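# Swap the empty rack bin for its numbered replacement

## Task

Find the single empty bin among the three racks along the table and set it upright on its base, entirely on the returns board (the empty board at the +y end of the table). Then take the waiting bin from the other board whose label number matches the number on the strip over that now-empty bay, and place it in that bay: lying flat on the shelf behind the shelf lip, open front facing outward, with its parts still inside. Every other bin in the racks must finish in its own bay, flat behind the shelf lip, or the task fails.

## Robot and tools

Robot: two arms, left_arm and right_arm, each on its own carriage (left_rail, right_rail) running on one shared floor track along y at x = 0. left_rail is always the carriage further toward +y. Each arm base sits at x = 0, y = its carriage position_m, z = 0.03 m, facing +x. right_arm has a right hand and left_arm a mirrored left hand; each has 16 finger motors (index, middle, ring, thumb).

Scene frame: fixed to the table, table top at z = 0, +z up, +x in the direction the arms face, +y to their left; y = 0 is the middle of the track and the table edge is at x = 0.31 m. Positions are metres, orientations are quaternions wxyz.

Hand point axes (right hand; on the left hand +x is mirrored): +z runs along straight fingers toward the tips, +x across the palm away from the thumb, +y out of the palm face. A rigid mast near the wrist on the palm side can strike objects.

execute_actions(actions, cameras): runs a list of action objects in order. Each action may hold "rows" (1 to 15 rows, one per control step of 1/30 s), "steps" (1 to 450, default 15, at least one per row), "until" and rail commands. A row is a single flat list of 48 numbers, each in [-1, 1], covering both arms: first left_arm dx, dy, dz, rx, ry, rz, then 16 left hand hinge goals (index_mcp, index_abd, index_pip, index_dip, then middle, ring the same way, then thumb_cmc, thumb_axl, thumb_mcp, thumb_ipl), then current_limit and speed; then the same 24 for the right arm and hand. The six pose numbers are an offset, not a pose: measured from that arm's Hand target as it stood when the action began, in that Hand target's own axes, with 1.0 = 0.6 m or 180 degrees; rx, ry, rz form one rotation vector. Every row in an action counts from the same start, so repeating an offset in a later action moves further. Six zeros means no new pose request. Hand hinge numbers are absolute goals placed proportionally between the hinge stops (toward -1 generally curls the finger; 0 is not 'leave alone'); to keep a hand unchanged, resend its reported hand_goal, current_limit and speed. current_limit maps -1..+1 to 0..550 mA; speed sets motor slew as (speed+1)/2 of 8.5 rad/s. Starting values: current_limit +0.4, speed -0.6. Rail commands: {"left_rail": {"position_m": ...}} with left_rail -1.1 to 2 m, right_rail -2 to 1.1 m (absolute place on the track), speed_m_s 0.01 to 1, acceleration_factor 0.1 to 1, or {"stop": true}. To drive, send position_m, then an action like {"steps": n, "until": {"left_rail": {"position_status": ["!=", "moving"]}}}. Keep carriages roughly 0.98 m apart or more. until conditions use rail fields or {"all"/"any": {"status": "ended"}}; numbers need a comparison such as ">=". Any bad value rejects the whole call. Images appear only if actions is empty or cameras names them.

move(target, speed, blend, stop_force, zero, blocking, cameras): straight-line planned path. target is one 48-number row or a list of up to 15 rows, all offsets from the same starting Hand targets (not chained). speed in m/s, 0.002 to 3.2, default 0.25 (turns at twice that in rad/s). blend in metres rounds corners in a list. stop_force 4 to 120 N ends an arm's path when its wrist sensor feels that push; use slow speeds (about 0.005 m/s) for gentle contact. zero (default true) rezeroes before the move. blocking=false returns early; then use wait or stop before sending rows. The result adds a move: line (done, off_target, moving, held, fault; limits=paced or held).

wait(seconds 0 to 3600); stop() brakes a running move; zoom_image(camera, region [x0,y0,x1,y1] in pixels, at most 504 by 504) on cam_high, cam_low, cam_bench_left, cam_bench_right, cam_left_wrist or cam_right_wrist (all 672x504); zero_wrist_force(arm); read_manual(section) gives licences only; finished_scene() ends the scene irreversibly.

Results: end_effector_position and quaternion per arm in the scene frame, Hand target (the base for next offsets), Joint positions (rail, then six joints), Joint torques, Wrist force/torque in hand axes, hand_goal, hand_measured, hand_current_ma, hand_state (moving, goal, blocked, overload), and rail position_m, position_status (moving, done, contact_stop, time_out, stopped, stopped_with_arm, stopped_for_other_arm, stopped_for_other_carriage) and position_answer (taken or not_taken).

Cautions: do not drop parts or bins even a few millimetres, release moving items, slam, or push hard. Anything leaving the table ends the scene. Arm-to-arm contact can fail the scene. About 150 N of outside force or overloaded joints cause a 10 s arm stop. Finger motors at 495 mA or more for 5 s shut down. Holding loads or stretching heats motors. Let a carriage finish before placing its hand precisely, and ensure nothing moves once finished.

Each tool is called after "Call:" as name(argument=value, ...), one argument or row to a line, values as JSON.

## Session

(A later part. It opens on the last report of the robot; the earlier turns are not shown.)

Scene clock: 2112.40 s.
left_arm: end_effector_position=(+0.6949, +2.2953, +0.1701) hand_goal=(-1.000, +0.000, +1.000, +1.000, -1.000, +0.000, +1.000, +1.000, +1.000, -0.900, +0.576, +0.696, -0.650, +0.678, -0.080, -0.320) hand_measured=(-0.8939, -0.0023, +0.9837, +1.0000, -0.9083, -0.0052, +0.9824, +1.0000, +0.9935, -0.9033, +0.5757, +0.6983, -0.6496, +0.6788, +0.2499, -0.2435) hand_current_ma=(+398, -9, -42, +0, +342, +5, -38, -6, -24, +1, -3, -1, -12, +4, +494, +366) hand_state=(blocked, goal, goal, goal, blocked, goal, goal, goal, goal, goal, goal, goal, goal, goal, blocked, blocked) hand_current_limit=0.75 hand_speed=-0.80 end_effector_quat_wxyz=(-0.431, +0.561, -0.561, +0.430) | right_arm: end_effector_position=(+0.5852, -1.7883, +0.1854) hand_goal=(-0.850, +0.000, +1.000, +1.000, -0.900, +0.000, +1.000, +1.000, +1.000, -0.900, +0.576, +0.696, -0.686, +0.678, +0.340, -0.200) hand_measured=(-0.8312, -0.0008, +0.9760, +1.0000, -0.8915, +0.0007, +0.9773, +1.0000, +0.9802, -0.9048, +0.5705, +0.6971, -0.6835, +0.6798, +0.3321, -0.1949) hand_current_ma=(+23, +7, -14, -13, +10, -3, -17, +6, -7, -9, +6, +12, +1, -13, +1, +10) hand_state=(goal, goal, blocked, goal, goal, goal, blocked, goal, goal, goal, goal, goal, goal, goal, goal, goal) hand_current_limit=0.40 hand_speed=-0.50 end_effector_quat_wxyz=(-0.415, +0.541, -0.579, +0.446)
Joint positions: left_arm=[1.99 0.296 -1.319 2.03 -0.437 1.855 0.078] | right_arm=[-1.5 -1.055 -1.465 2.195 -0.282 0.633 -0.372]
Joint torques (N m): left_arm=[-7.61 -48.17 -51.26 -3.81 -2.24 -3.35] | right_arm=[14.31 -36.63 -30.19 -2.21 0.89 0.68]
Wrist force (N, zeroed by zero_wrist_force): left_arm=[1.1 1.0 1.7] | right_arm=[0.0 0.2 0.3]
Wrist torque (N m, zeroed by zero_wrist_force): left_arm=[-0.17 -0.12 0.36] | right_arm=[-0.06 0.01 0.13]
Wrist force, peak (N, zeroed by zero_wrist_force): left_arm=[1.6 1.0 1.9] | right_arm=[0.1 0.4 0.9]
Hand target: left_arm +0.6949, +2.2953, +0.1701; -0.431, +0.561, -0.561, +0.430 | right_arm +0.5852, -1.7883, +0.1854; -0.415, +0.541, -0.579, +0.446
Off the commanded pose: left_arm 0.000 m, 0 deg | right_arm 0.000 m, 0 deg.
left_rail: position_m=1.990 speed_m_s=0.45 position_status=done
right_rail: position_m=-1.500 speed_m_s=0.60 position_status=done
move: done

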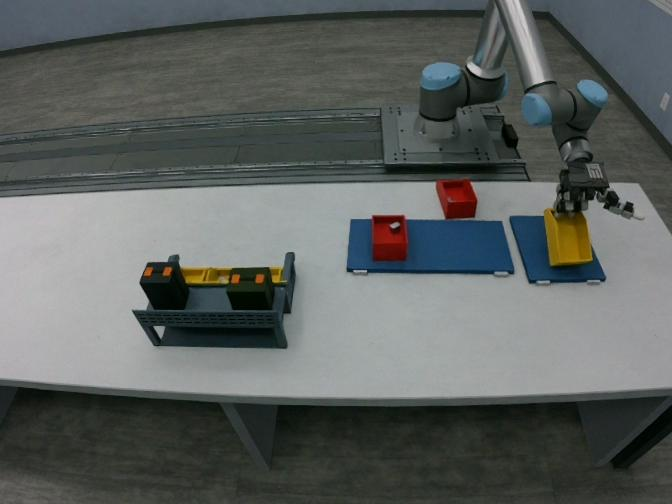

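Call:
move(
  target=[
    [0,0.0618,-0.0180,0,0,0,-1,0,1,1,-1,0,1,1,1,-0.9,0.576,0.696,-0.65,0.678,-0.08,-0.32,0.75,-0.8,0,0,0,0,0,0,-0.85,0,1,1,-0.9,0,1,1,1,-0.9,0.576,0.696,-0.686,0.678,0.34,-0.2,0.4,-0.5],
    [0,0.1249,-0.0217,0,0,0,-1,0,1,1,-1,0,1,1,1,-0.9,0.576,0.696,-0.65,0.678,-0.08,-0.32,0.75,-0.8,0,0,0,0,0,0,-0.85,0,1,1,-0.9,0,1,1,1,-0.9,0.576,0.696,-0.686,0.678,0.34,-0.2,0.4,-0.5],
  ],
  speed=0.03,
  blend=0.005,
  stop_force=10,
  cameras=["cam_bench_left", "cam_left_wrist"],
)

Call:
zoom_image(
  camera="cam_bench_left",
  region=[510, 170, 630, 290],
)

Scene clock: 2129.83 s.
left_arm: end_effector_position=(+0.6629, +2.2953, +0.1011) hand_goal=(-1.000, +0.000, +1.000, +1.000, -1.000, +0.000, +1.000, +1.000, +1.000, -0.900, +0.576, +0.696, -0.650, +0.678, -0.080, -0.320) hand_measured=(-0.9071, -0.0008, +0.9824, +0.9990, -0.9216, -0.0052, +0.9812, +1.0000, +0.9935, -0.9048, +0.5770, +0.6971, -0.6471, +0.6788, +0.2519, -0.2416) hand_current_ma=(+345, -3, -44, +8, +274, +3, -49, -1, -22, +1, -3, -3, -2, +14, +486, +376) hand_state=(blocked, goal, goal, goal, blocked, goal, goal, goal, goal, goal, goal, goal, goal, goal, blocked, blocked) hand_current_limit=0.75 hand_speed=-0.80 end_effector_quat_wxyz=(-0.431, +0.561, -0.561, +0.430) | right_arm: end_effector_position=(+0.5852, -1.7883, +0.1854) hand_goal=(-0.850, +0.000, +1.000, +1.000, -0.900, +0.000, +1.000, +1.000, +1.000, -0.900, +0.576, +0.696, -0.686, +0.678, +0.340, -0.200) hand_measured=(-0.8300, +0.0007, +0.9760, +1.0000, -0.8927, -0.0008, +0.9760, +1.0000, +0.9814, -0.9048, +0.5705, +0.6983, -0.6835, +0.6798, +0.3321, -0.1949) hand_current_ma=(+21, +12, -5, -9, +9, -2, -19, +2, -7, -6, +0, +3, +1, -5, -3, +12) hand_state=(goal, goal, blocked, goal, goal, goal, blocked, goal, goal, goal, goal, goal, goal, goal, goal, goal) hand_current_limit=0.40 hand_speed=-0.50 end_effector_quat_wxyz=(-0.415, +0.541, -0.579, +0.446)
Joint positions: left_arm=[1.99 0.313 -1.264 2.123 -0.584 1.872 0.083] | right_arm=[-1.5 -1.055 -1.465 2.195 -0.282 0.633 -0.372]
Joint torques (N m): left_arm=[14.35 -48.72 -16.4 -3.8 3.06 2.87] | right_arm=[14.55 -36.73 -29.62 -2.08 0.72 0.52]
Wrist force (N, zeroed by zero_wrist_force): left_arm=[1.2 -0.2 0.6] | right_arm=[-0.2 0.5 0.2]
Wrist torque (N m, zeroed by zero_wrist_force): left_arm=[-0.10 -0.13 0.11] | right_arm=[0.00 0.04 0.13]
Wrist force, peak (N, zeroed by zero_wrist_force): left_arm=[1.7 1.1 1.4] | right_arm=[0.4 0.5 0.9]
Hand target: left_arm +0.6629, +2.2953, +0.1011; -0.431, +0.561, -0.561, +0.430 | right_arm +0.5852, -1.7883, +0.1854; -0.415, +0.541, -0.579, +0.446
Off the commanded pose: left_arm 0.000 m, 0 deg | right_arm 0.000 m, 0 deg.
left_rail: position_m=1.990 speed_m_s=0.45 position_status=done
right_rail: position_m=-1.500 speed_m_s=0.60 position_status=done
move: done
cam_left_wrist: T_world_to_cam=[[0.17788, 0.7904, 0.58619, -2.02126], [-0.67321, -0.33673, 0.65833, 1.08385], [0.71774, -0.51174, 0.47221, 0.7682]] pos_world=[0.53784, 2.35569, 0.10855]

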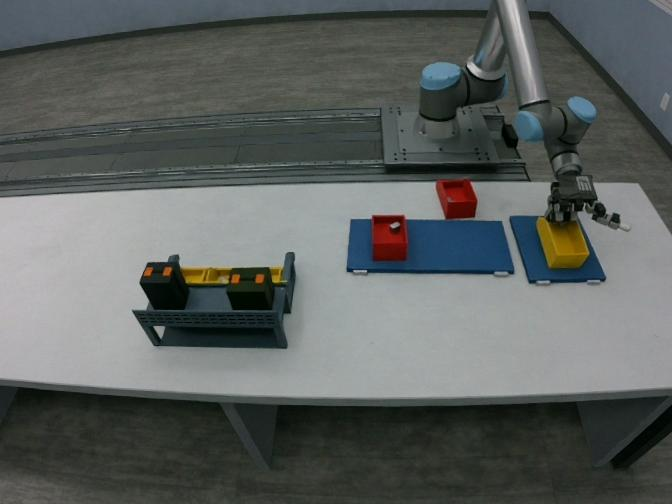

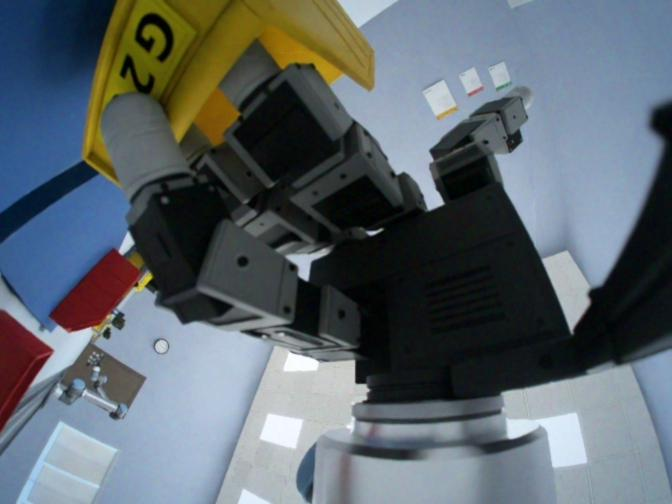

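Scaled by 4.200.

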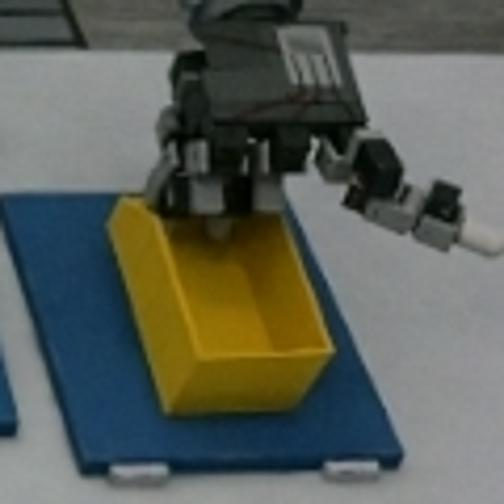

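Call:
move(
  target=[0,0.0532,0.0074,0,0,0,-1,0,1,1,-1,0,1,1,1,-0.9,0.576,0.696,-0.65,0.678,-0.08,-0.32,0.75,-0.8,0,0,0,0,0,0,-0.85,0,1,1,-0.9,0,1,1,1,-0.9,0.576,0.696,-0.686,0.678,0.34,-0.2,0.4,-0.5],
  speed=0.015,
  stop_force=5,
  cameras=["cam_bench_left", "cam_left_wrist"],
)

Call:
zoom_image(
  camera="cam_bench_left",
  region=[510, 170, 630, 290],
)

Scene clock: 2141.37 s.
left_arm: end_effector_position=(+0.6591, +2.2953, +0.0705) hand_goal=(-1.000, +0.000, +1.000, +1.000, -1.000, +0.000, +1.000, +1.000, +1.000, -0.900, +0.576, +0.696, -0.650, +0.678, -0.080, -0.320) hand_measured=(-0.9059, -0.0023, +0.9812, +1.0000, -0.9216, -0.0037, +0.9812, +1.0000, +0.9947, -0.9048, +0.5744, +0.6983, -0.6459, +0.6798, +0.2509, -0.2435) hand_current_ma=(+339, -8, -44, -5, +269, +10, -50, -13, -25, +0, -4, -8, +3, -1, +480, +371) hand_state=(blocked, goal, goal, goal, blocked, goal, goal, goal, goal, goal, goal, goal, goal, goal, blocked, blocked) hand_current_limit=0.75 hand_speed=-0.80 end_effector_quat_wxyz=(-0.431, +0.561, -0.561, +0.430) | right_arm: end_effector_position=(+0.5852, -1.7883, +0.1854) hand_goal=(-0.850, +0.000, +1.000, +1.000, -0.900, +0.000, +1.000, +1.000, +1.000, -0.900, +0.576, +0.696, -0.686, +0.678, +0.340, -0.200) hand_measured=(-0.8312, +0.0007, +0.9760, +1.0000, -0.8915, -0.0008, +0.9760, +1.0000, +0.9802, -0.9062, +0.5705, +0.6971, -0.6835, +0.6798, +0.3321, -0.1949) hand_current_ma=(+22, +10, -6, -9, +10, -2, -15, +14, -9, -9, -2, +8, -11, -12, +2, +11) hand_state=(goal, goal, blocked, goal, goal, goal, blocked, goal, goal, goal, goal, goal, goal, goal, goal, goal) hand_current_limit=0.40 hand_speed=-0.50 end_effector_quat_wxyz=(-0.415, +0.541, -0.579, +0.446)
Joint positions: left_arm=[1.99 0.316 -1.222 2.143 -0.646 1.875 0.084] | right_arm=[-1.5 -1.055 -1.465 2.195 -0.282 0.633 -0.372]
Joint torques (N m): left_arm=[-0.05 -71.48 -44.29 1.18 -1.6 1.83] | right_arm=[13.89 -36.47 -30.03 -2.05 0.56 0.58]
Wrist force (N, zeroed by zero_wrist_force): left_arm=[1.2 0.0 1.0] | right_arm=[-0.1 0.2 0.2]
Wrist torque (N m, zeroed by zero_wrist_force): left_arm=[-0.14 -0.13 0.10] | right_arm=[-0.06 0.02 0.13]
Wrist force, peak (N, zeroed by zero_wrist_force): left_arm=[1.3 -5.6 -0.8] | right_arm=[0.3 0.5 0.7]
Hand target: left_arm +0.6591, +2.2953, +0.0705; -0.431, +0.561, -0.561, +0.430 (not the last commanded pose) | right_arm +0.5852, -1.7883, +0.1854; -0.415, +0.541, -0.579, +0.446
Off the commanded pose: left_arm 0.001 m, 0 deg | right_arm 0.000 m, 0 deg.
left_rail: position_m=1.990 speed_m_s=0.45 position_status=done
right_rail: position_m=-1.500 speed_m_s=0.60 position_status=done
move: contact (left_arm)
cam_left_wrist: T_world_to_cam=[[0.1779, 0.79039, 0.5862, -2.00263], [-0.67326, -0.3367, 0.6583, 1.10138], [0.71769, -0.51177, 0.47224, 0.78549]] pos_world=[0.53404, 2.35569, 0.07795]

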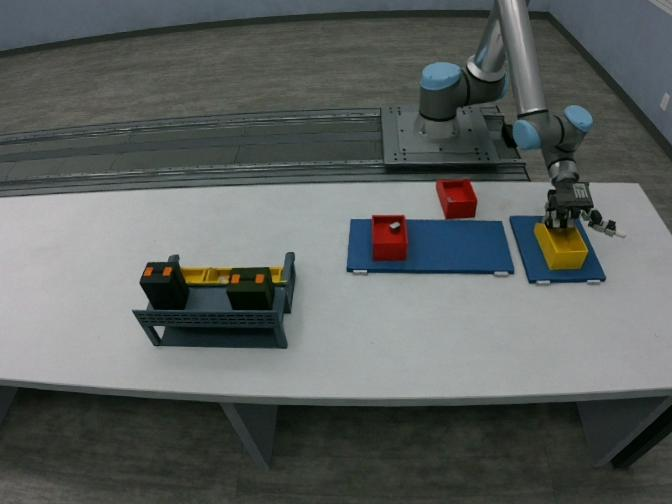

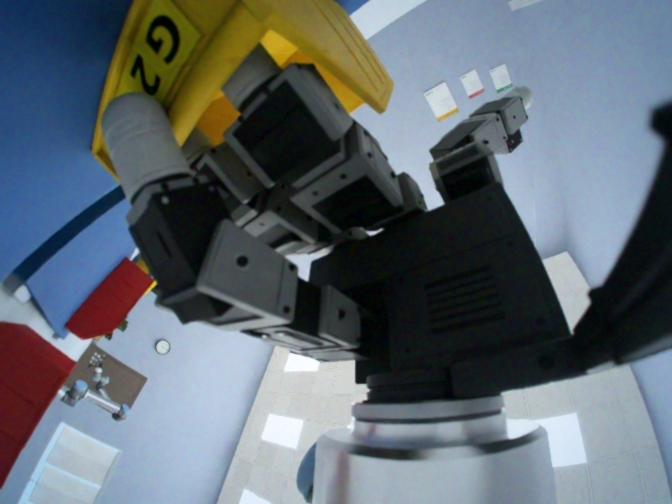

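Scaled by 4.200.

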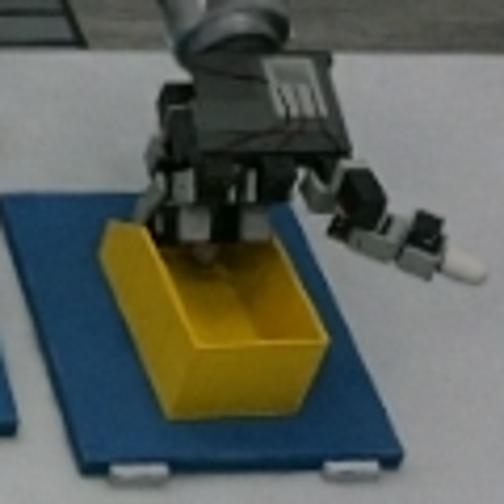

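Call:
execute_actions(
  actions=[
    {"rows":[[0,0,0,0,0,0,-0.9,0,1,1,-0.915,0,1,1,1,-0.9,0.576,0.696,-0.65,0.678,0.2,-0.24,0.4,-0.85,0,0,0,0,0,0,-0.85,0,1,1,-0.9,0,1,1,1,-0.9,0.576,0.696,-0.686,0.678,0.34,-0.2,0.4,-0.5]],"steps":30},
    {"rows":[[0,0,0,0,0,0,-0.88,0,1,1,-0.89,0,1,1,1,-0.9,0.576,0.696,-0.65,0.678,0.36,-0.1,0.4,-0.85,0,0,0,0,0,0,-0.85,0,1,1,-0.9,0,1,1,1,-0.9,0.576,0.696,-0.686,0.678,0.34,-0.2,0.4,-0.5]],"steps":60},
  ],
)

Call:
move(
  target=[
    [0,-0.0042,0.0155,0,0,0,-0.88,0,1,1,-0.89,0,1,1,1,-0.9,0.576,0.696,-0.65,0.678,0.36,-0.1,0.4,-0.8,0,0,0,0,0,0,-0.85,0,1,1,-0.9,0,1,1,1,-0.9,0.576,0.696,-0.686,0.678,0.34,-0.2,0.4,-0.5],
    [0,-0.1974,-0.036,0,0,0,-0.88,0,1,1,-0.89,0,1,1,1,-0.9,0.576,0.696,-0.65,0.678,0.36,-0.1,0.4,-0.8,0,0,0,0,0,0,-0.85,0,1,1,-0.9,0,1,1,1,-0.9,0.576,0.696,-0.686,0.678,0.34,-0.2,0.4,-0.5],
  ],
  speed=0.03,
  cameras=["cam_bench_left", "cam_left_wrist"],
)

Scene clock: 2156.77 s.
left_arm: end_effector_position=(+0.6591, +2.2953, +0.0705) hand_goal=(-0.880, +0.000, +1.000, +1.000, -0.890, +0.000, +1.000, +1.000, +1.000, -0.900, +0.576, +0.696, -0.650, +0.678, +0.360, -0.100) hand_measured=(-0.8758, -0.0023, +0.9786, +1.0000, -0.8854, -0.0052, +0.9786, +1.0000, +0.9935, -0.9048, +0.5757, +0.6971, -0.6459, +0.6798, +0.3558, -0.1006) hand_current_ma=(+3, -16, -57, -4, -11, +9, -64, -3, -29, +3, -11, -5, +2, +5, -6, -12) hand_state=(goal, goal, blocked, goal, goal, goal, blocked, goal, goal, goal, goal, goal, goal, goal, goal, goal) hand_current_limit=0.40 hand_speed=-0.85 end_effector_quat_wxyz=(-0.431, +0.561, -0.561, +0.430) | right_arm: end_effector_position=(+0.5852, -1.7883, +0.1854) hand_goal=(-0.850, +0.000, +1.000, +1.000, -0.900, +0.000, +1.000, +1.000, +1.000, -0.900, +0.576, +0.696, -0.686, +0.678, +0.340, -0.200) hand_measured=(-0.8300, +0.0007, +0.9760, +1.0000, -0.8915, -0.0008, +0.9760, +0.9990, +0.9802, -0.9062, +0.5705, +0.6971, -0.6835, +0.6798, +0.3321, -0.1949) hand_current_ma=(+15, +7, -6, -12, +8, -2, -17, +7, -3, -10, +3, +11, -8, -6, +8, +11) hand_state=(goal, goal, blocked, goal, goal, goal, blocked, goal, goal, goal, goal, goal, goal, goal, goal, goal) hand_current_limit=0.40 hand_speed=-0.50 end_effector_quat_wxyz=(-0.415, +0.541, -0.579, +0.446)
Joint positions: left_arm=[1.99 0.316 -1.222 2.143 -0.646 1.874 0.084] | right_arm=[-1.5 -1.055 -1.465 2.195 -0.282 0.633 -0.372]
Joint torques (N m): left_arm=[-1.33 -71.43 -38.73 -0.24 -1.73 -1.52] | right_arm=[14.16 -35.8 -30.07 -1.88 0.61 0.28]
Wrist force (N, zeroed by zero_wrist_force): left_arm=[1.1 -0.6 0.9] | right_arm=[0.1 0.4 0.1]
Wrist torque (N m, zeroed by zero_wrist_force): left_arm=[-0.14 -0.12 0.09] | right_arm=[-0.01 0.00 0.16]
Wrist force, peak (N, zeroed by zero_wrist_force): left_arm=[1.6 -0.6 0.9] | right_arm=[-0.2 0.4 0.9]
Hand target: left_arm +0.6591, +2.2953, +0.0705; -0.431, +0.561, -0.561, +0.430 | right_arm +0.5852, -1.7883, +0.1854; -0.415, +0.541, -0.579, +0.446
Off the commanded pose: left_arm 0.000 m, 0 deg | right_arm 0.000 m, 0 deg.
left_rail: position_m=1.990 speed_m_s=0.45 position_status=done
right_rail: position_m=-1.500 speed_m_s=0.60 position_status=done

Scene clock: 2161.73 s.
left_arm: end_effector_position=(+0.6689, +2.2953, +0.1905) hand_goal=(-0.880, +0.000, +1.000, +1.000, -0.890, +0.000, +1.000, +1.000, +1.000, -0.900, +0.576, +0.696, -0.650, +0.678, +0.360, -0.100) hand_measured=(-0.8746, -0.0008, +0.9786, +1.0000, -0.8854, -0.0052, +0.9773, +1.0000, +0.9935, -0.9048, +0.5757, +0.6983, -0.6459, +0.6788, +0.3568, -0.1015) hand_current_ma=(-1, -5, -55, -8, -9, +3, -56, -2, -22, +2, -5, -5, +1, +1, -2, -16) hand_state=(goal, goal, blocked, goal, goal, goal, blocked, goal, goal, goal, goal, goal, goal, goal, goal, goal) hand_current_limit=0.40 hand_speed=-0.80 end_effector_quat_wxyz=(-0.431, +0.561, -0.561, +0.430) | right_arm: end_effector_position=(+0.5852, -1.7883, +0.1854) hand_goal=(-0.850, +0.000, +1.000, +1.000, -0.900, +0.000, +1.000, +1.000, +1.000, -0.900, +0.576, +0.696, -0.686, +0.678, +0.340, -0.200) hand_measured=(-0.8312, +0.0007, +0.9760, +1.0000, -0.8927, +0.0007, +0.9773, +1.0000, +0.9790, -0.9062, +0.5705, +0.6983, -0.6848, +0.6798, +0.3321, -0.1949) hand_current_ma=(+22, +7, -9, -9, +13, -7, -17, +5, -16, -11, +2, +15, -2, -11, -1, +13) hand_state=(goal, goal, blocked, goal, goal, goal, blocked, goal, goal, goal, goal, goal, goal, goal, goal, goal) hand_current_limit=0.40 hand_speed=-0.50 end_effector_quat_wxyz=(-0.415, +0.541, -0.579, +0.446)
Joint positions: left_arm=[1.99 0.31 -1.374 2.055 -0.407 1.869 0.082] | right_arm=[-1.5 -1.055 -1.465 2.195 -0.282 0.633 -0.372]
Joint torques (N m): left_arm=[-8.45 -64.06 -50.85 1.27 -2.4 -2.75] | right_arm=[13.9 -37.13 -29.98 -2.17 0.5 0.34]
Wrist force (N, zeroed by zero_wrist_force): left_arm=[1.3 -0.5 1.1] | right_arm=[-0.2 0.2 0.4]
Wrist torque (N m, zeroed by zero_wrist_force): left_arm=[-0.15 -0.15 0.38] | right_arm=[-0.07 0.03 0.12]
Wrist force, peak (N, zeroed by zero_wrist_force): left_arm=[1.6 -0.4 1.4] | right_arm=[-0.1 0.4 0.9]
Hand target: left_arm +0.6689, +2.2953, +0.1905; -0.431, +0.561, -0.561, +0.430 | right_arm +0.5852, -1.7883, +0.1854; -0.415, +0.541, -0.579, +0.446
Off the commanded pose: left_arm 0.000 m, 0 deg | right_arm 0.000 m, 0 deg.
left_rail: position_m=1.990 speed_m_s=0.45 position_status=done
right_rail: position_m=-1.500 speed_m_s=0.60 position_status=done
move: done
cam_left_wrist: T_world_to_cam=[[0.17788, 0.7904, 0.58619, -2.07473], [-0.67321, -0.33673, 0.65833, 1.02904], [0.71774, -0.51174, 0.47221, 0.72168]] pos_world=[0.54384, 2.35569, 0.19795]

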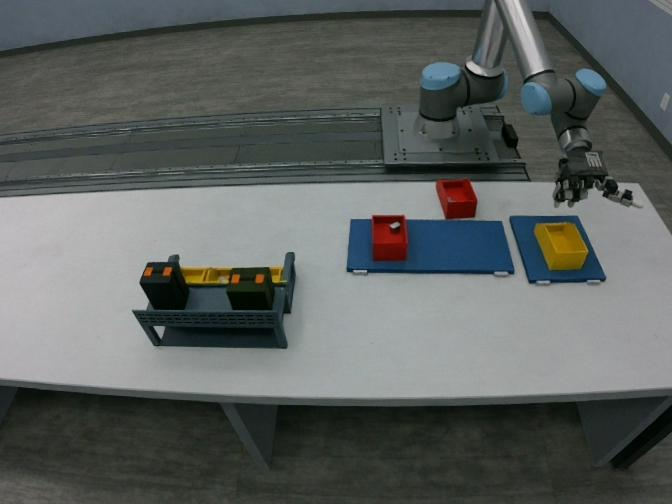

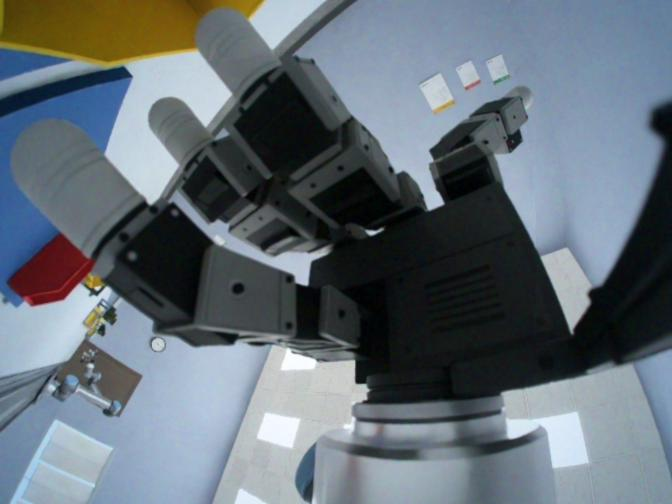

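Call:
zoom_image(
  camera="cam_bench_left",
  region=[420, 165, 492, 237],
)

Scaled by 7.000.

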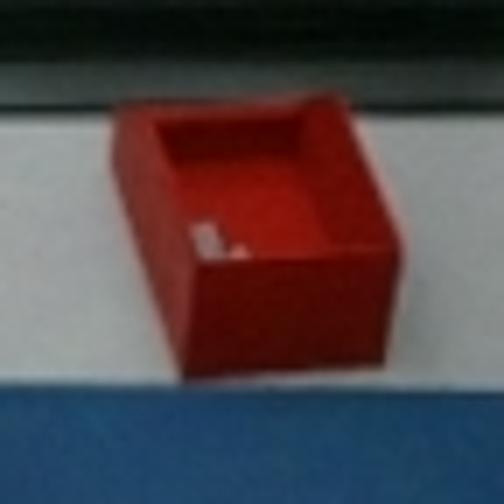

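Call:
execute_actions(
  actions=[
    {"left_rail":{"position_m":1.727,"speed_m_s":0.5,"acceleration_factor":0.4},"steps":200,"until":{"left_rail":{"position_status":["!=","moving"]}}},
  ],
)

Call:
move(
  target=[0,0.2032,-0.3716,0,-0.0161,-0.0043,-0.88,0,1,1,-0.89,0,1,1,1,-0.9,0.576,0.696,-0.65,0.678,0.36,0.1135,0.4,-0.5,0,0,0,0,0,0,-0.85,0,1,1,-0.9,0,1,1,1,-0.9,0.576,0.696,-0.686,0.678,0.34,-0.2,0.4,-0.5],
  speed=0.12,
  cameras=["cam_bench_left", "cam_left_wrist"],
)

Call:
zoom_image(
  camera="cam_left_wrist",
  region=[0, 0, 340, 255],
)

Scene clock: 2280.93 s.
left_arm: end_effector_position=(+0.6689, +2.0323, +0.1905) hand_goal=(-0.880, +0.000, +1.000, +1.000, -0.890, +0.000, +1.000, +1.000, +1.000, -0.900, +0.576, +0.696, -0.650, +0.678, +0.360, -0.100) hand_measured=(-0.8746, -0.0023, +0.9786, +1.0000, -0.8854, -0.0037, +0.9773, +1.0000, +0.9935, -0.9033, +0.5757, +0.6983, -0.6459, +0.6798, +0.3568, -0.1015) hand_current_ma=(+6, +2, -54, -3, +1, +0, -63, +3, -15, +4, -1, -1, -5, +11, +3, -6) hand_state=(goal, goal, blocked, goal, goal, goal, blocked, goal, goal, goal, goal, goal, goal, goal, goal, goal) hand_current_limit=0.40 hand_speed=-0.80 end_effector_quat_wxyz=(-0.431, +0.561, -0.561, +0.430) | right_arm: end_effector_position=(+0.5852, -1.7883, +0.1854) hand_goal=(-0.850, +0.000, +1.000, +1.000, -0.900, +0.000, +1.000, +1.000, +1.000, -0.900, +0.576, +0.696, -0.686, +0.678, +0.340, -0.200) hand_measured=(-0.8312, +0.0007, +0.9760, +1.0000, -0.8927, -0.0008, +0.9773, +1.0000, +0.9802, -0.9048, +0.5705, +0.6971, -0.6835, +0.6798, +0.3311, -0.1949) hand_current_ma=(+25, +8, -8, -11, +7, -6, -20, +8, -7, -14, +5, +7, -6, -13, -4, +11) hand_state=(goal, goal, blocked, goal, goal, goal, blocked, goal, goal, goal, goal, goal, goal, goal, goal, goal) hand_current_limit=0.40 hand_speed=-0.50 end_effector_quat_wxyz=(-0.415, +0.541, -0.579, +0.446)
Joint positions: left_arm=[1.727 0.31 -1.374 2.055 -0.407 1.869 0.082] | right_arm=[-1.5 -1.055 -1.465 2.195 -0.282 0.633 -0.372]
Joint torques (N m): left_arm=[-1.48 -62.18 -43.46 1.1 -0.11 1.03] | right_arm=[14.89 -37.4 -29.05 -2.21 0.73 0.37]
Wrist force (N, zeroed by zero_wrist_force): left_arm=[1.0 -0.4 1.0] | right_arm=[-0.1 0.0 0.4]
Wrist torque (N m, zeroed by zero_wrist_force): left_arm=[-0.11 -0.12 0.35] | right_arm=[-0.09 0.02 0.12]
Wrist force, peak (N, zeroed by zero_wrist_force): left_arm=[1.8 -0.5 1.2] | right_arm=[-0.2 0.7 0.9]
Hand target: left_arm +0.6689, +2.0323, +0.1905; -0.431, +0.561, -0.561, +0.430 | right_arm +0.5852, -1.7883, +0.1854; -0.415, +0.541, -0.579, +0.446
Off the commanded pose: left_arm 0.000 m, 0 deg | right_arm 0.000 m, 0 deg.
left_rail: position_m=1.727 speed_m_s=0.50 position_status=done
right_rail: position_m=-1.500 speed_m_s=0.60 position_status=done

Scene clock: 2283.53 s.
left_arm: end_effector_position=(+0.4221, +2.0321, +0.1305) hand_goal=(-0.880, +0.000, +1.000, +1.000, -0.890, +0.000, +1.000, +1.000, +1.000, -0.900, +0.576, +0.696, -0.650, +0.678, +0.360, +0.114) hand_measured=(-0.8758, -0.0037, +0.9786, +1.0000, -0.8854, -0.0037, +0.9786, +1.0000, +0.9935, -0.9048, +0.5757, +0.6971, -0.6459, +0.6798, +0.3568, +0.1148) hand_current_ma=(+4, -11, -49, -8, +0, +8, -64, +2, -19, +3, -3, +0, -10, -2, -5, -4) hand_state=(goal, goal, blocked, goal, goal, goal, blocked, goal, goal, goal, goal, goal, goal, goal, goal, goal) hand_current_limit=0.40 hand_speed=-0.50 end_effector_quat_wxyz=(-0.442, +0.576, -0.546, +0.419) | right_arm: end_effector_position=(+0.5852, -1.7883, +0.1854) hand_goal=(-0.850, +0.000, +1.000, +1.000, -0.900, +0.000, +1.000, +1.000, +1.000, -0.900, +0.576, +0.696, -0.686, +0.678, +0.340, -0.200) hand_measured=(-0.8312, -0.0008, +0.9760, +1.0000, -0.8915, +0.0007, +0.9773, +0.9990, +0.9814, -0.9048, +0.5705, +0.6983, -0.6835, +0.6798, +0.3321, -0.1949) hand_current_ma=(+23, +11, -5, -11, +6, -3, -26, +10, -6, -16, +2, +12, -2, -19, -7, +6) hand_state=(goal, goal, blocked, goal, goal, goal, blocked, goal, goal, goal, goal, goal, goal, goal, goal, goal) hand_current_limit=0.40 hand_speed=-0.50 end_effector_quat_wxyz=(-0.415, +0.541, -0.579, +0.446)
Joint positions: left_arm=[1.727 0.515 -1.58 2.437 -0.566 2.016 0.128] | right_arm=[-1.5 -1.055 -1.465 2.195 -0.282 0.633 -0.372]
Joint torques (N m): left_arm=[12.69 -38.95 -16.95 -3.34 2.96 2.8] | right_arm=[14.01 -35.76 -30.04 -2.18 0.62 0.28]
Wrist force (N, zeroed by zero_wrist_force): left_arm=[1.2 -0.6 0.8] | right_arm=[0.2 0.3 0.1]
Wrist torque (N m, zeroed by zero_wrist_force): left_arm=[-0.13 -0.14 0.12] | right_arm=[-0.03 -0.02 0.16]
Wrist force, peak (N, zeroed by zero_wrist_force): left_arm=[1.3 -0.8 2.1] | right_arm=[-0.3 0.4 0.8]
Hand target: left_arm +0.4220, +2.0321, +0.1305; -0.442, +0.576, -0.546, +0.419 | right_arm +0.5852, -1.7883, +0.1854; -0.415, +0.541, -0.579, +0.446
Off the commanded pose: left_arm 0.000 m, 0 deg | right_arm 0.000 m, 0 deg.
left_rail: position_m=1.727 speed_m_s=0.50 position_status=done
right_rail: position_m=-1.500 speed_m_s=0.60 position_status=done
move: done
cam_left_wrist: T_world_to_cam=[[0.13631, 0.79859, 0.58624, -1.78663], [-0.65473, -0.37148, 0.65828, 0.87655], [0.74347, -0.47356, 0.47222, 0.70395]] pos_world=[0.29407, 2.08577, 0.13795]

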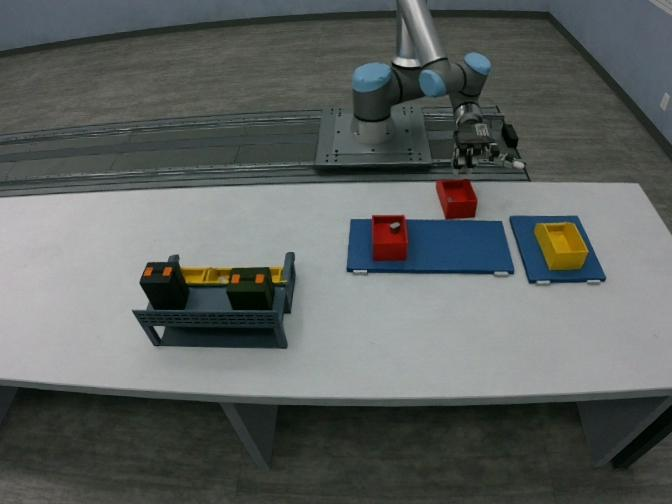

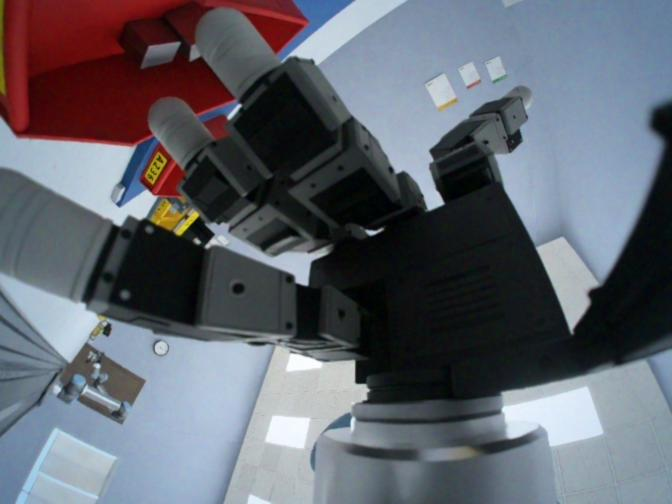

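Scaled by 1.482 from the camera's image (finer frame: 960x720).

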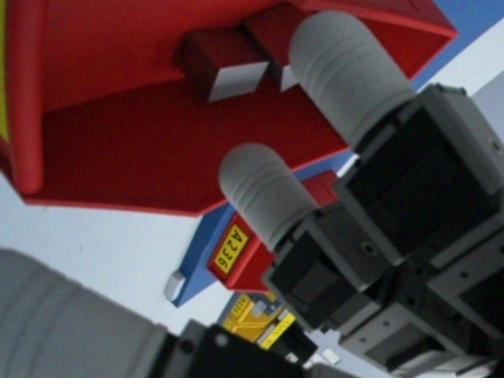

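Call:
execute_actions(
  actions=[],
  cameras=["cam_high", "cam_low", "cam_bench_left"],
)

Call:
zoom_image(
  camera="cam_high",
  region=[340, 0, 460, 80],
)

Call:
zoom_image(
  camera="cam_bench_left",
  region=[420, 165, 530, 237],
)

Scene clock: 2330.20 s.
left_arm: end_effector_position=(+0.4220, +2.0321, +0.1305) hand_goal=(-0.880, +0.000, +1.000, +1.000, -0.890, +0.000, +1.000, +1.000, +1.000, -0.900, +0.576, +0.696, -0.650, +0.678, +0.360, +0.114) hand_measured=(-0.8746, -0.0008, +0.9773, +1.0000, -0.8854, -0.0037, +0.9773, +1.0000, +0.9935, -0.9048, +0.5757, +0.6983, -0.6459, +0.6788, +0.3558, +0.1148) hand_current_ma=(+1, -8, -50, +4, -3, -1, -69, -2, -13, +9, +2, +0, +6, +11, -5, -13) hand_state=(goal, goal, blocked, goal, goal, goal, blocked, goal, goal, goal, goal, goal, goal, goal, goal, goal) hand_current_limit=0.40 hand_speed=-0.50 end_effector_quat_wxyz=(-0.442, +0.576, -0.546, +0.419) | right_arm: end_effector_position=(+0.5852, -1.7883, +0.1854) hand_goal=(-0.850, +0.000, +1.000, +1.000, -0.900, +0.000, +1.000, +1.000, +1.000, -0.900, +0.576, +0.696, -0.686, +0.678, +0.340, -0.200) hand_measured=(-0.8300, -0.0008, +0.9760, +1.0000, -0.8915, +0.0007, +0.9760, +0.9990, +0.9802, -0.9048, +0.5705, +0.6971, -0.6835, +0.6798, +0.3321, -0.1949) hand_current_ma=(+22, +0, -7, -12, +15, -4, -17, +3, -3, -8, +3, -1, +0, -15, -6, +13) hand_state=(goal, goal, blocked, goal, goal, goal, blocked, goal, goal, goal, goal, goal, goal, goal, goal, goal) hand_current_limit=0.40 hand_speed=-0.50 end_effector_quat_wxyz=(-0.415, +0.541, -0.579, +0.446)
Joint positions: left_arm=[1.727 0.515 -1.58 2.437 -0.567 2.016 0.128] | right_arm=[-1.5 -1.055 -1.465 2.195 -0.282 0.633 -0.372]
Joint velocities: within noise
Joint torques (N m): left_arm=[13.67 -40.81 -16.65 -3.47 3.15 2.77] | right_arm=[14.09 -37.03 -29.9 -2.25 0.52 0.43]
Wrist force (N, zeroed by zero_wrist_force): left_arm=[1.4 -0.5 1.0] | right_arm=[-0.2 0.3 0.4]
Wrist torque (N m, zeroed by zero_wrist_force): left_arm=[-0.13 -0.16 0.14] | right_arm=[-0.05 0.04 0.12]
Wrist force, peak (N, zeroed by zero_wrist_force): left_arm=[1.5 -0.6 0.9] | right_arm=[0.0 0.4 0.9]
Hand target: left_arm +0.4220, +2.0321, +0.1305; -0.442, +0.576, -0.546, +0.419 | right_arm +0.5852, -1.7883, +0.1854; -0.415, +0.541, -0.579, +0.446
Off the commanded pose: left_arm 0.000 m, 0 deg | right_arm 0.000 m, 0 deg.
left_rail: position_m=1.727 speed_m_s=0.50 position_status=done
right_rail: position_m=-1.500 speed_m_s=0.60 position_status=done
Images, in order (width x height): cam_high 672x504, cam_low 672x504, cam_bench_left 672x504.

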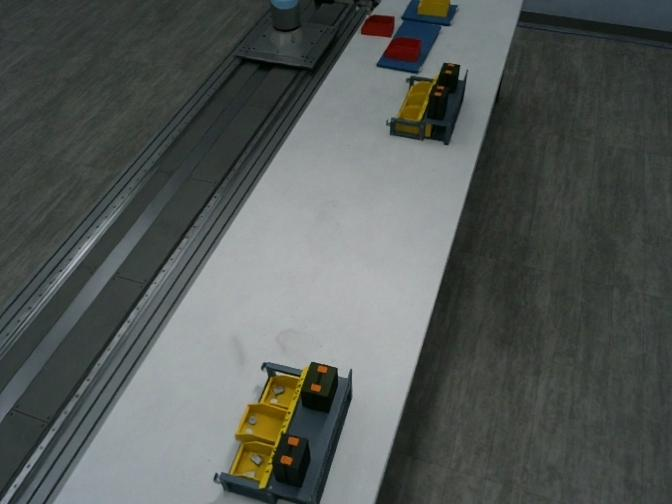

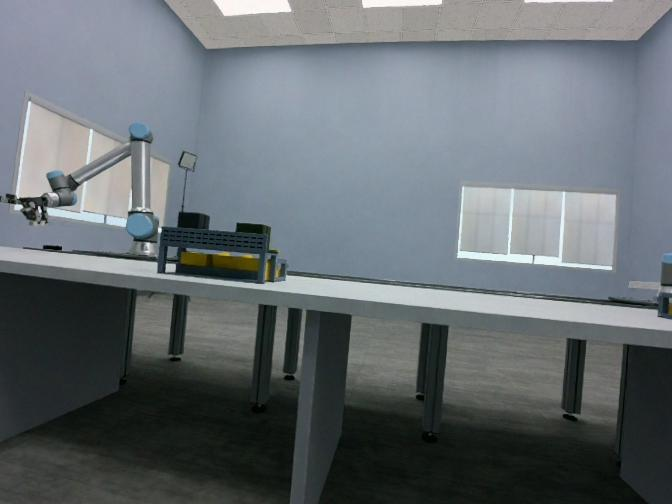

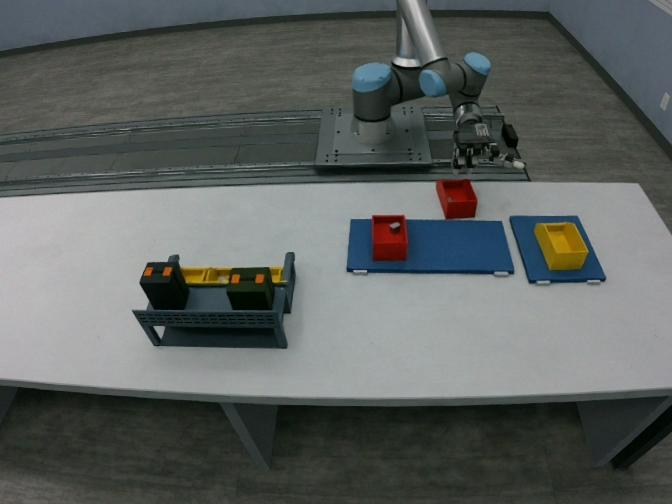

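Scaled by 4.200.

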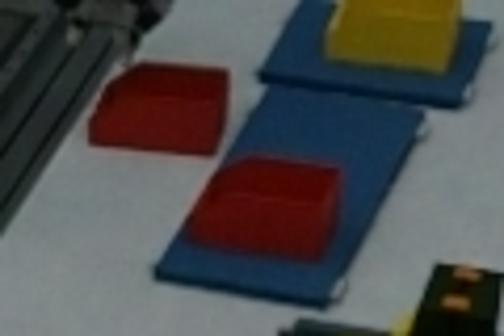

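Scaled by 4.582.

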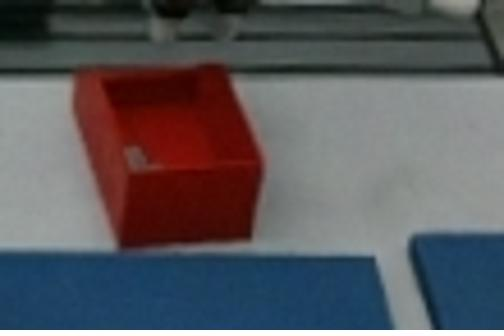

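Call:
move(
  target=[
    [0.01,0.0043,-0.0161,0,0,0,-0.88,0,1,1,-0.89,0,1,1,1,-0.9,0.576,0.696,-0.65,0.678,0.36,0.1135,0.4,-0.5,0,0,0,0,0,0,-0.85,0,1,1,-0.9,0,1,1,1,-0.9,0.576,0.696,-0.686,0.678,0.34,-0.2,0.4,-0.5],
    [0.01,0.0826,0.0049,0,0,0,-0.88,0,1,1,-0.89,0,1,1,1,-0.9,0.576,0.696,-0.65,0.678,0.36,0.1135,0.4,-0.5,0,0,0,0,0,0,-0.85,0,1,1,-0.9,0,1,1,1,-0.9,0.576,0.696,-0.686,0.678,0.34,-0.2,0.4,-0.5],
  ],
  speed=0.04,
  stop_force=4,
  cameras=["cam_bench_left", "cam_left_wrist"],
)

Call:
zoom_image(
  camera="cam_left_wrist",
  region=[0, 0, 340, 255],
)

Scene clock: 2375.03 s.
left_arm: end_effector_position=(+0.4123, +2.0255, +0.0981) hand_goal=(-0.880, +0.000, +1.000, +1.000, -0.890, +0.000, +1.000, +1.000, +1.000, -0.900, +0.576, +0.696, -0.650, +0.678, +0.360, +0.114) hand_measured=(-0.8758, -0.0023, +0.9786, +0.9990, -0.9120, +0.0021, +0.9760, +0.9965, +0.9922, -0.9033, +0.5757, +0.6971, -0.6471, +0.6788, +0.3568, +0.1157) hand_current_ma=(+2, -13, -48, -2, -72, +13, -68, -11, -14, +6, -3, -7, -14, +18, +0, -7) hand_state=(goal, goal, blocked, goal, blocked, goal, blocked, goal, goal, goal, goal, goal, goal, goal, goal, goal) hand_current_limit=0.40 hand_speed=-0.50 end_effector_quat_wxyz=(-0.442, +0.576, -0.546, +0.419) | right_arm: end_effector_position=(+0.5852, -1.7883, +0.1854) hand_goal=(-0.850, +0.000, +1.000, +1.000, -0.900, +0.000, +1.000, +1.000, +1.000, -0.900, +0.576, +0.696, -0.686, +0.678, +0.340, -0.200) hand_measured=(-0.8312, +0.0007, +0.9760, +1.0000, -0.8927, -0.0008, +0.9760, +1.0000, +0.9802, -0.9048, +0.5705, +0.6971, -0.6835, +0.6798, +0.3321, -0.1949) hand_current_ma=(+18, +7, -7, -14, +14, -4, -19, -1, -1, -7, -4, +4, -1, -2, -7, +15) hand_state=(goal, goal, blocked, goal, goal, goal, blocked, goal, goal, goal, goal, goal, goal, goal, goal, goal) hand_current_limit=0.40 hand_speed=-0.50 end_effector_quat_wxyz=(-0.415, +0.541, -0.579, +0.446)
Joint positions: left_arm=[1.727 0.513 -1.534 2.481 -0.657 2.013 0.127] | right_arm=[-1.5 -1.055 -1.465 2.195 -0.282 0.633 -0.372]
Joint torques (N m): left_arm=[7.33 -42.36 -42.59 1.54 -1.82 -2.25] | right_arm=[13.28 -36.03 -30.18 -2.15 0.44 0.1]
Wrist force (N, zeroed by zero_wrist_force): left_arm=[1.8 -0.9 0.3] | right_arm=[0.1 0.4 0.4]
Wrist torque (N m, zeroed by zero_wrist_force): left_arm=[-0.20 -0.21 0.30] | right_arm=[-0.03 0.00 0.15]
Wrist force, peak (N, zeroed by zero_wrist_force): left_arm=[2.1 -4.3 -0.8] | right_arm=[0.0 0.7 0.6]
Hand target: left_arm +0.4123, +2.0255, +0.0982; -0.442, +0.576, -0.546, +0.419 (not the last commanded pose) | right_arm +0.5852, -1.7883, +0.1854; -0.415, +0.541, -0.579, +0.446
Off the commanded pose: left_arm 0.016 m, 0 deg | right_arm 0.000 m, 0 deg.
left_rail: position_m=1.727 speed_m_s=0.50 position_status=done
right_rail: position_m=-1.500 speed_m_s=0.60 position_status=done
move: contact (left_arm); path passed 1 of 2 targets
cam_left_wrist: T_world_to_cam=[[0.13647, 0.79859, 0.5862, -1.76119], [-0.65456, -0.37147, 0.65845, 0.88883], [0.74359, -0.47357, 0.47203, 0.72349]] pos_world=[0.28417, 2.07927, 0.10565]

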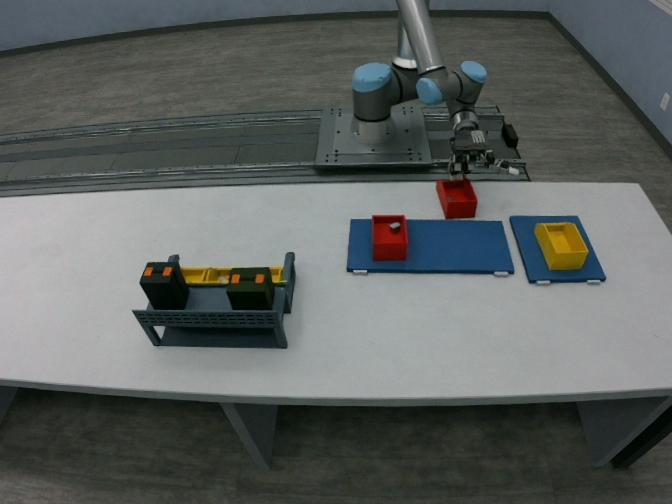

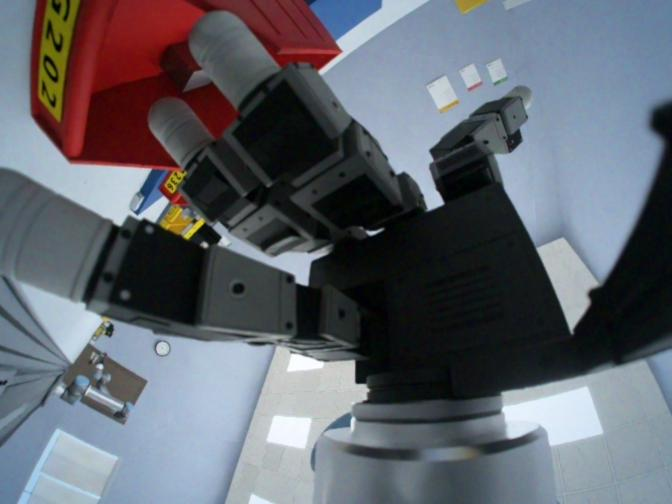

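Scaled by 1.482 from the camera's image (finer frame: 960x720).

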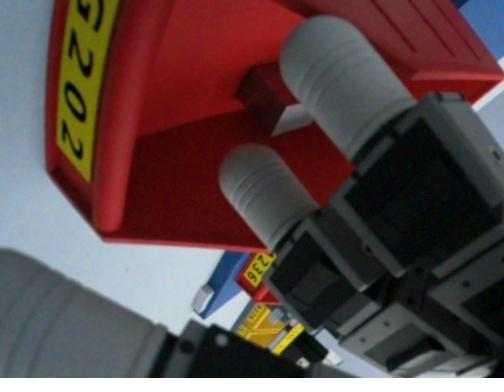

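Call:
move(
  target=[
    [0,-0.0483,-0.0130,0,0,0,-0.88,0,1,1,-0.89,0,1,1,1,-0.9,0.576,0.696,-0.65,0.678,0.36,0.1135,0.4,-0.5,0,0,0,0,0,0,-0.85,0,1,1,-0.9,0,1,1,1,-0.9,0.576,0.696,-0.686,0.678,0.34,-0.2,0.4,-0.5],
    [0.0343,-0.053,0.0046,0,0,0,-0.88,0,1,1,-0.89,0,1,1,1,-0.9,0.576,0.696,-0.65,0.678,0.36,0.1135,0.4,-0.5,0,0,0,0,0,0,-0.85,0,1,1,-0.9,0,1,1,1,-0.9,0.576,0.696,-0.686,0.678,0.34,-0.2,0.4,-0.5],
  ],
  speed=0.05,
  cameras=["cam_left_wrist"],
)

Call:
zoom_image(
  camera="cam_left_wrist",
  region=[0, 0, 340, 255],
)

Scene clock: 2435.30 s.
left_arm: end_effector_position=(+0.4242, +2.0056, +0.1282) hand_goal=(-0.880, +0.000, +1.000, +1.000, -0.890, +0.000, +1.000, +1.000, +1.000, -0.900, +0.576, +0.696, -0.650, +0.678, +0.360, +0.114) hand_measured=(-0.8758, -0.0023, +0.9786, +1.0000, -0.8878, -0.0008, +0.9760, +0.9977, +0.9935, -0.9048, +0.5757, +0.6971, -0.6471, +0.6788, +0.3568, +0.1148) hand_current_ma=(+4, -4, -55, -4, -5, +11, -61, -8, -20, +6, -2, -6, -6, -3, +1, -9) hand_state=(goal, goal, blocked, goal, goal, goal, blocked, goal, goal, goal, goal, goal, goal, goal, goal, goal) hand_current_limit=0.40 hand_speed=-0.50 end_effector_quat_wxyz=(-0.442, +0.576, -0.546, +0.419) | right_arm: end_effector_position=(+0.5852, -1.7883, +0.1854) hand_goal=(-0.850, +0.000, +1.000, +1.000, -0.900, +0.000, +1.000, +1.000, +1.000, -0.900, +0.576, +0.696, -0.686, +0.678, +0.340, -0.200) hand_measured=(-0.8312, -0.0008, +0.9760, +1.0000, -0.8927, +0.0007, +0.9760, +1.0000, +0.9802, -0.9048, +0.5705, +0.6971, -0.6835, +0.6798, +0.3321, -0.1949) hand_current_ma=(+23, +7, -10, -7, +7, -7, -18, +9, -6, -6, -1, +6, -3, -7, -3, +17) hand_state=(goal, goal, blocked, goal, goal, goal, blocked, goal, goal, goal, goal, goal, goal, goal, goal, goal) hand_current_limit=0.40 hand_speed=-0.50 end_effector_quat_wxyz=(-0.415, +0.541, -0.579, +0.446)
Joint positions: left_arm=[1.727 0.439 -1.617 2.478 -0.579 1.943 0.105] | right_arm=[-1.5 -1.055 -1.465 2.195 -0.282 0.633 -0.372]
Joint torques (N m): left_arm=[-9.17 -37.81 -16.57 -3.47 -2.42 -3.37] | right_arm=[12.94 -37.33 -29.65 -2.02 0.52 0.44]
Wrist force (N, zeroed by zero_wrist_force): left_arm=[1.4 -0.4 0.7] | right_arm=[0.2 0.3 0.6]
Wrist torque (N m, zeroed by zero_wrist_force): left_arm=[-0.11 -0.16 0.38] | right_arm=[-0.07 -0.02 0.15]
Wrist force, peak (N, zeroed by zero_wrist_force): left_arm=[1.9 -0.4 0.9] | right_arm=[0.3 0.7 0.6]
Hand target: left_arm +0.4242, +2.0056, +0.1282; -0.442, +0.576, -0.546, +0.419 | right_arm +0.5852, -1.7883, +0.1854; -0.415, +0.541, -0.579, +0.446
Off the commanded pose: left_arm 0.000 m, 0 deg | right_arm 0.000 m, 0 deg.
left_rail: position_m=1.727 speed_m_s=0.50 position_status=done
right_rail: position_m=-1.500 speed_m_s=0.60 position_status=done
move: done
cam_left_wrist: T_world_to_cam=[[0.13643, 0.79862, 0.58617, -1.76457], [-0.65461, -0.37144, 0.65842, 0.86949], [0.74355, -0.47354, 0.47211, 0.69093]] pos_world=[0.29617, 2.05937, 0.13565]

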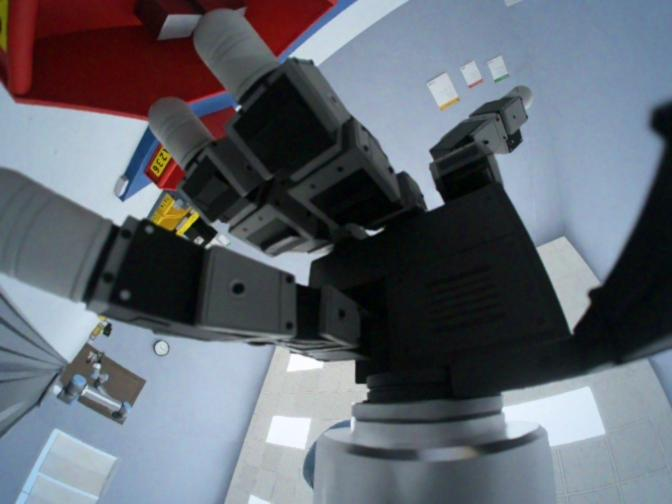

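Scaled by 1.482 from the camera's image (finer frame: 960x720).

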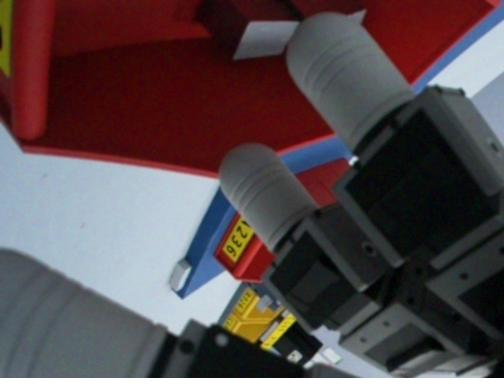

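Call:
move(
  target=[0,0.1191,0.0319,0,0,0,-0.88,0,1,1,-0.89,0,1,1,1,-0.9,0.576,0.696,-0.65,0.678,0.36,0.1135,0.4,-0.5,0,0,0,0,0,0,-0.85,0,1,1,-0.9,0,1,1,1,-0.9,0.576,0.696,-0.686,0.678,0.34,-0.2,0.4,-0.5],
  speed=0.03,
  stop_force=4,
  cameras=["cam_left_wrist"],
)

Call:
zoom_image(
  camera="cam_left_wrist",
  region=[0, 0, 340, 255],
)

Scene clock: 2446.83 s.
left_arm: end_effector_position=(+0.4242, +2.0055, +0.0542) hand_goal=(-0.880, +0.000, +1.000, +1.000, -0.890, +0.000, +1.000, +1.000, +1.000, -0.900, +0.576, +0.696, -0.650, +0.678, +0.360, +0.114) hand_measured=(-0.8758, -0.0023, +0.9786, +1.0000, -0.8878, +0.0007, +0.9773, +0.9977, +0.9935, -0.9048, +0.5757, +0.6983, -0.6471, +0.6788, +0.3558, +0.1148) hand_current_ma=(-2, -2, -51, -5, -6, +12, -53, -3, -17, +7, -4, -3, -6, +8, +0, -3) hand_state=(goal, goal, blocked, goal, goal, goal, blocked, goal, goal, goal, goal, goal, goal, goal, goal, goal) hand_current_limit=0.40 hand_speed=-0.50 end_effector_quat_wxyz=(-0.442, +0.576, -0.546, +0.419) | right_arm: end_effector_position=(+0.5852, -1.7883, +0.1854) hand_goal=(-0.850, +0.000, +1.000, +1.000, -0.900, +0.000, +1.000, +1.000, +1.000, -0.900, +0.576, +0.696, -0.686, +0.678, +0.340, -0.200) hand_measured=(-0.8300, +0.0007, +0.9760, +1.0000, -0.8927, -0.0008, +0.9760, +1.0000, +0.9802, -0.9048, +0.5705, +0.6971, -0.6835, +0.6798, +0.3321, -0.1949) hand_current_ma=(+23, +9, -10, -15, +5, +0, -16, +7, -3, -5, +6, +7, -2, -10, +2, +13) hand_state=(goal, goal, blocked, goal, goal, goal, blocked, goal, goal, goal, goal, goal, goal, goal, goal, goal) hand_current_limit=0.40 hand_speed=-0.50 end_effector_quat_wxyz=(-0.415, +0.541, -0.579, +0.446)
Joint positions: left_arm=[1.727 0.439 -1.45 2.528 -0.797 1.943 0.105] | right_arm=[-1.5 -1.055 -1.465 2.195 -0.282 0.633 -0.372]
Joint torques (N m): left_arm=[4.64 -22.27 -7.9 -3.52 2.13 -2.94] | right_arm=[14.08 -36.58 -29.93 -2.35 0.33 0.02]
Wrist force (N, zeroed by zero_wrist_force): left_arm=[1.3 -0.6 0.8] | right_arm=[0.0 0.4 0.5]
Wrist torque (N m, zeroed by zero_wrist_force): left_arm=[-0.12 -0.16 0.38] | right_arm=[-0.05 0.00 0.14]
Wrist force, peak (N, zeroed by zero_wrist_force): left_arm=[1.6 -1.0 1.1] | right_arm=[0.2 0.9 0.7]
Hand target: left_arm +0.4242, +2.0055, +0.0542; -0.442, +0.576, -0.546, +0.419 | right_arm +0.5852, -1.7883, +0.1854; -0.415, +0.541, -0.579, +0.446
Off the commanded pose: left_arm 0.000 m, 0 deg | right_arm 0.000 m, 0 deg.
left_rail: position_m=1.727 speed_m_s=0.50 position_status=done
right_rail: position_m=-1.500 speed_m_s=0.60 position_status=done
move: done
cam_left_wrist: T_world_to_cam=[[0.13642, 0.79856, 0.58625, -1.72099], [-0.65458, -0.37154, 0.6584, 0.91836], [0.74359, -0.47357, 0.47203, 0.72587]] pos_world=[0.29617, 2.05927, 0.06165]

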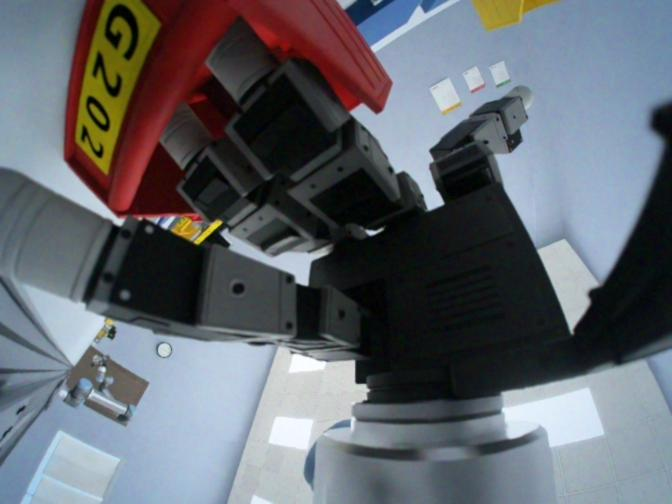

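Scaled by 1.482 from the camera's image (finer frame: 960x720).

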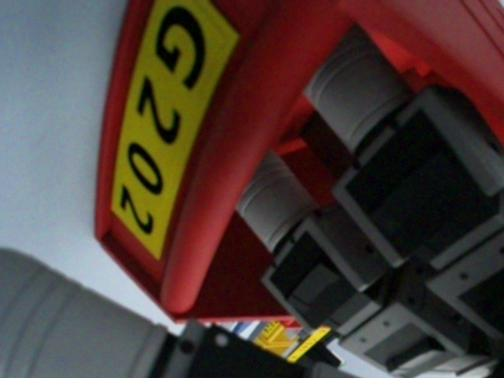

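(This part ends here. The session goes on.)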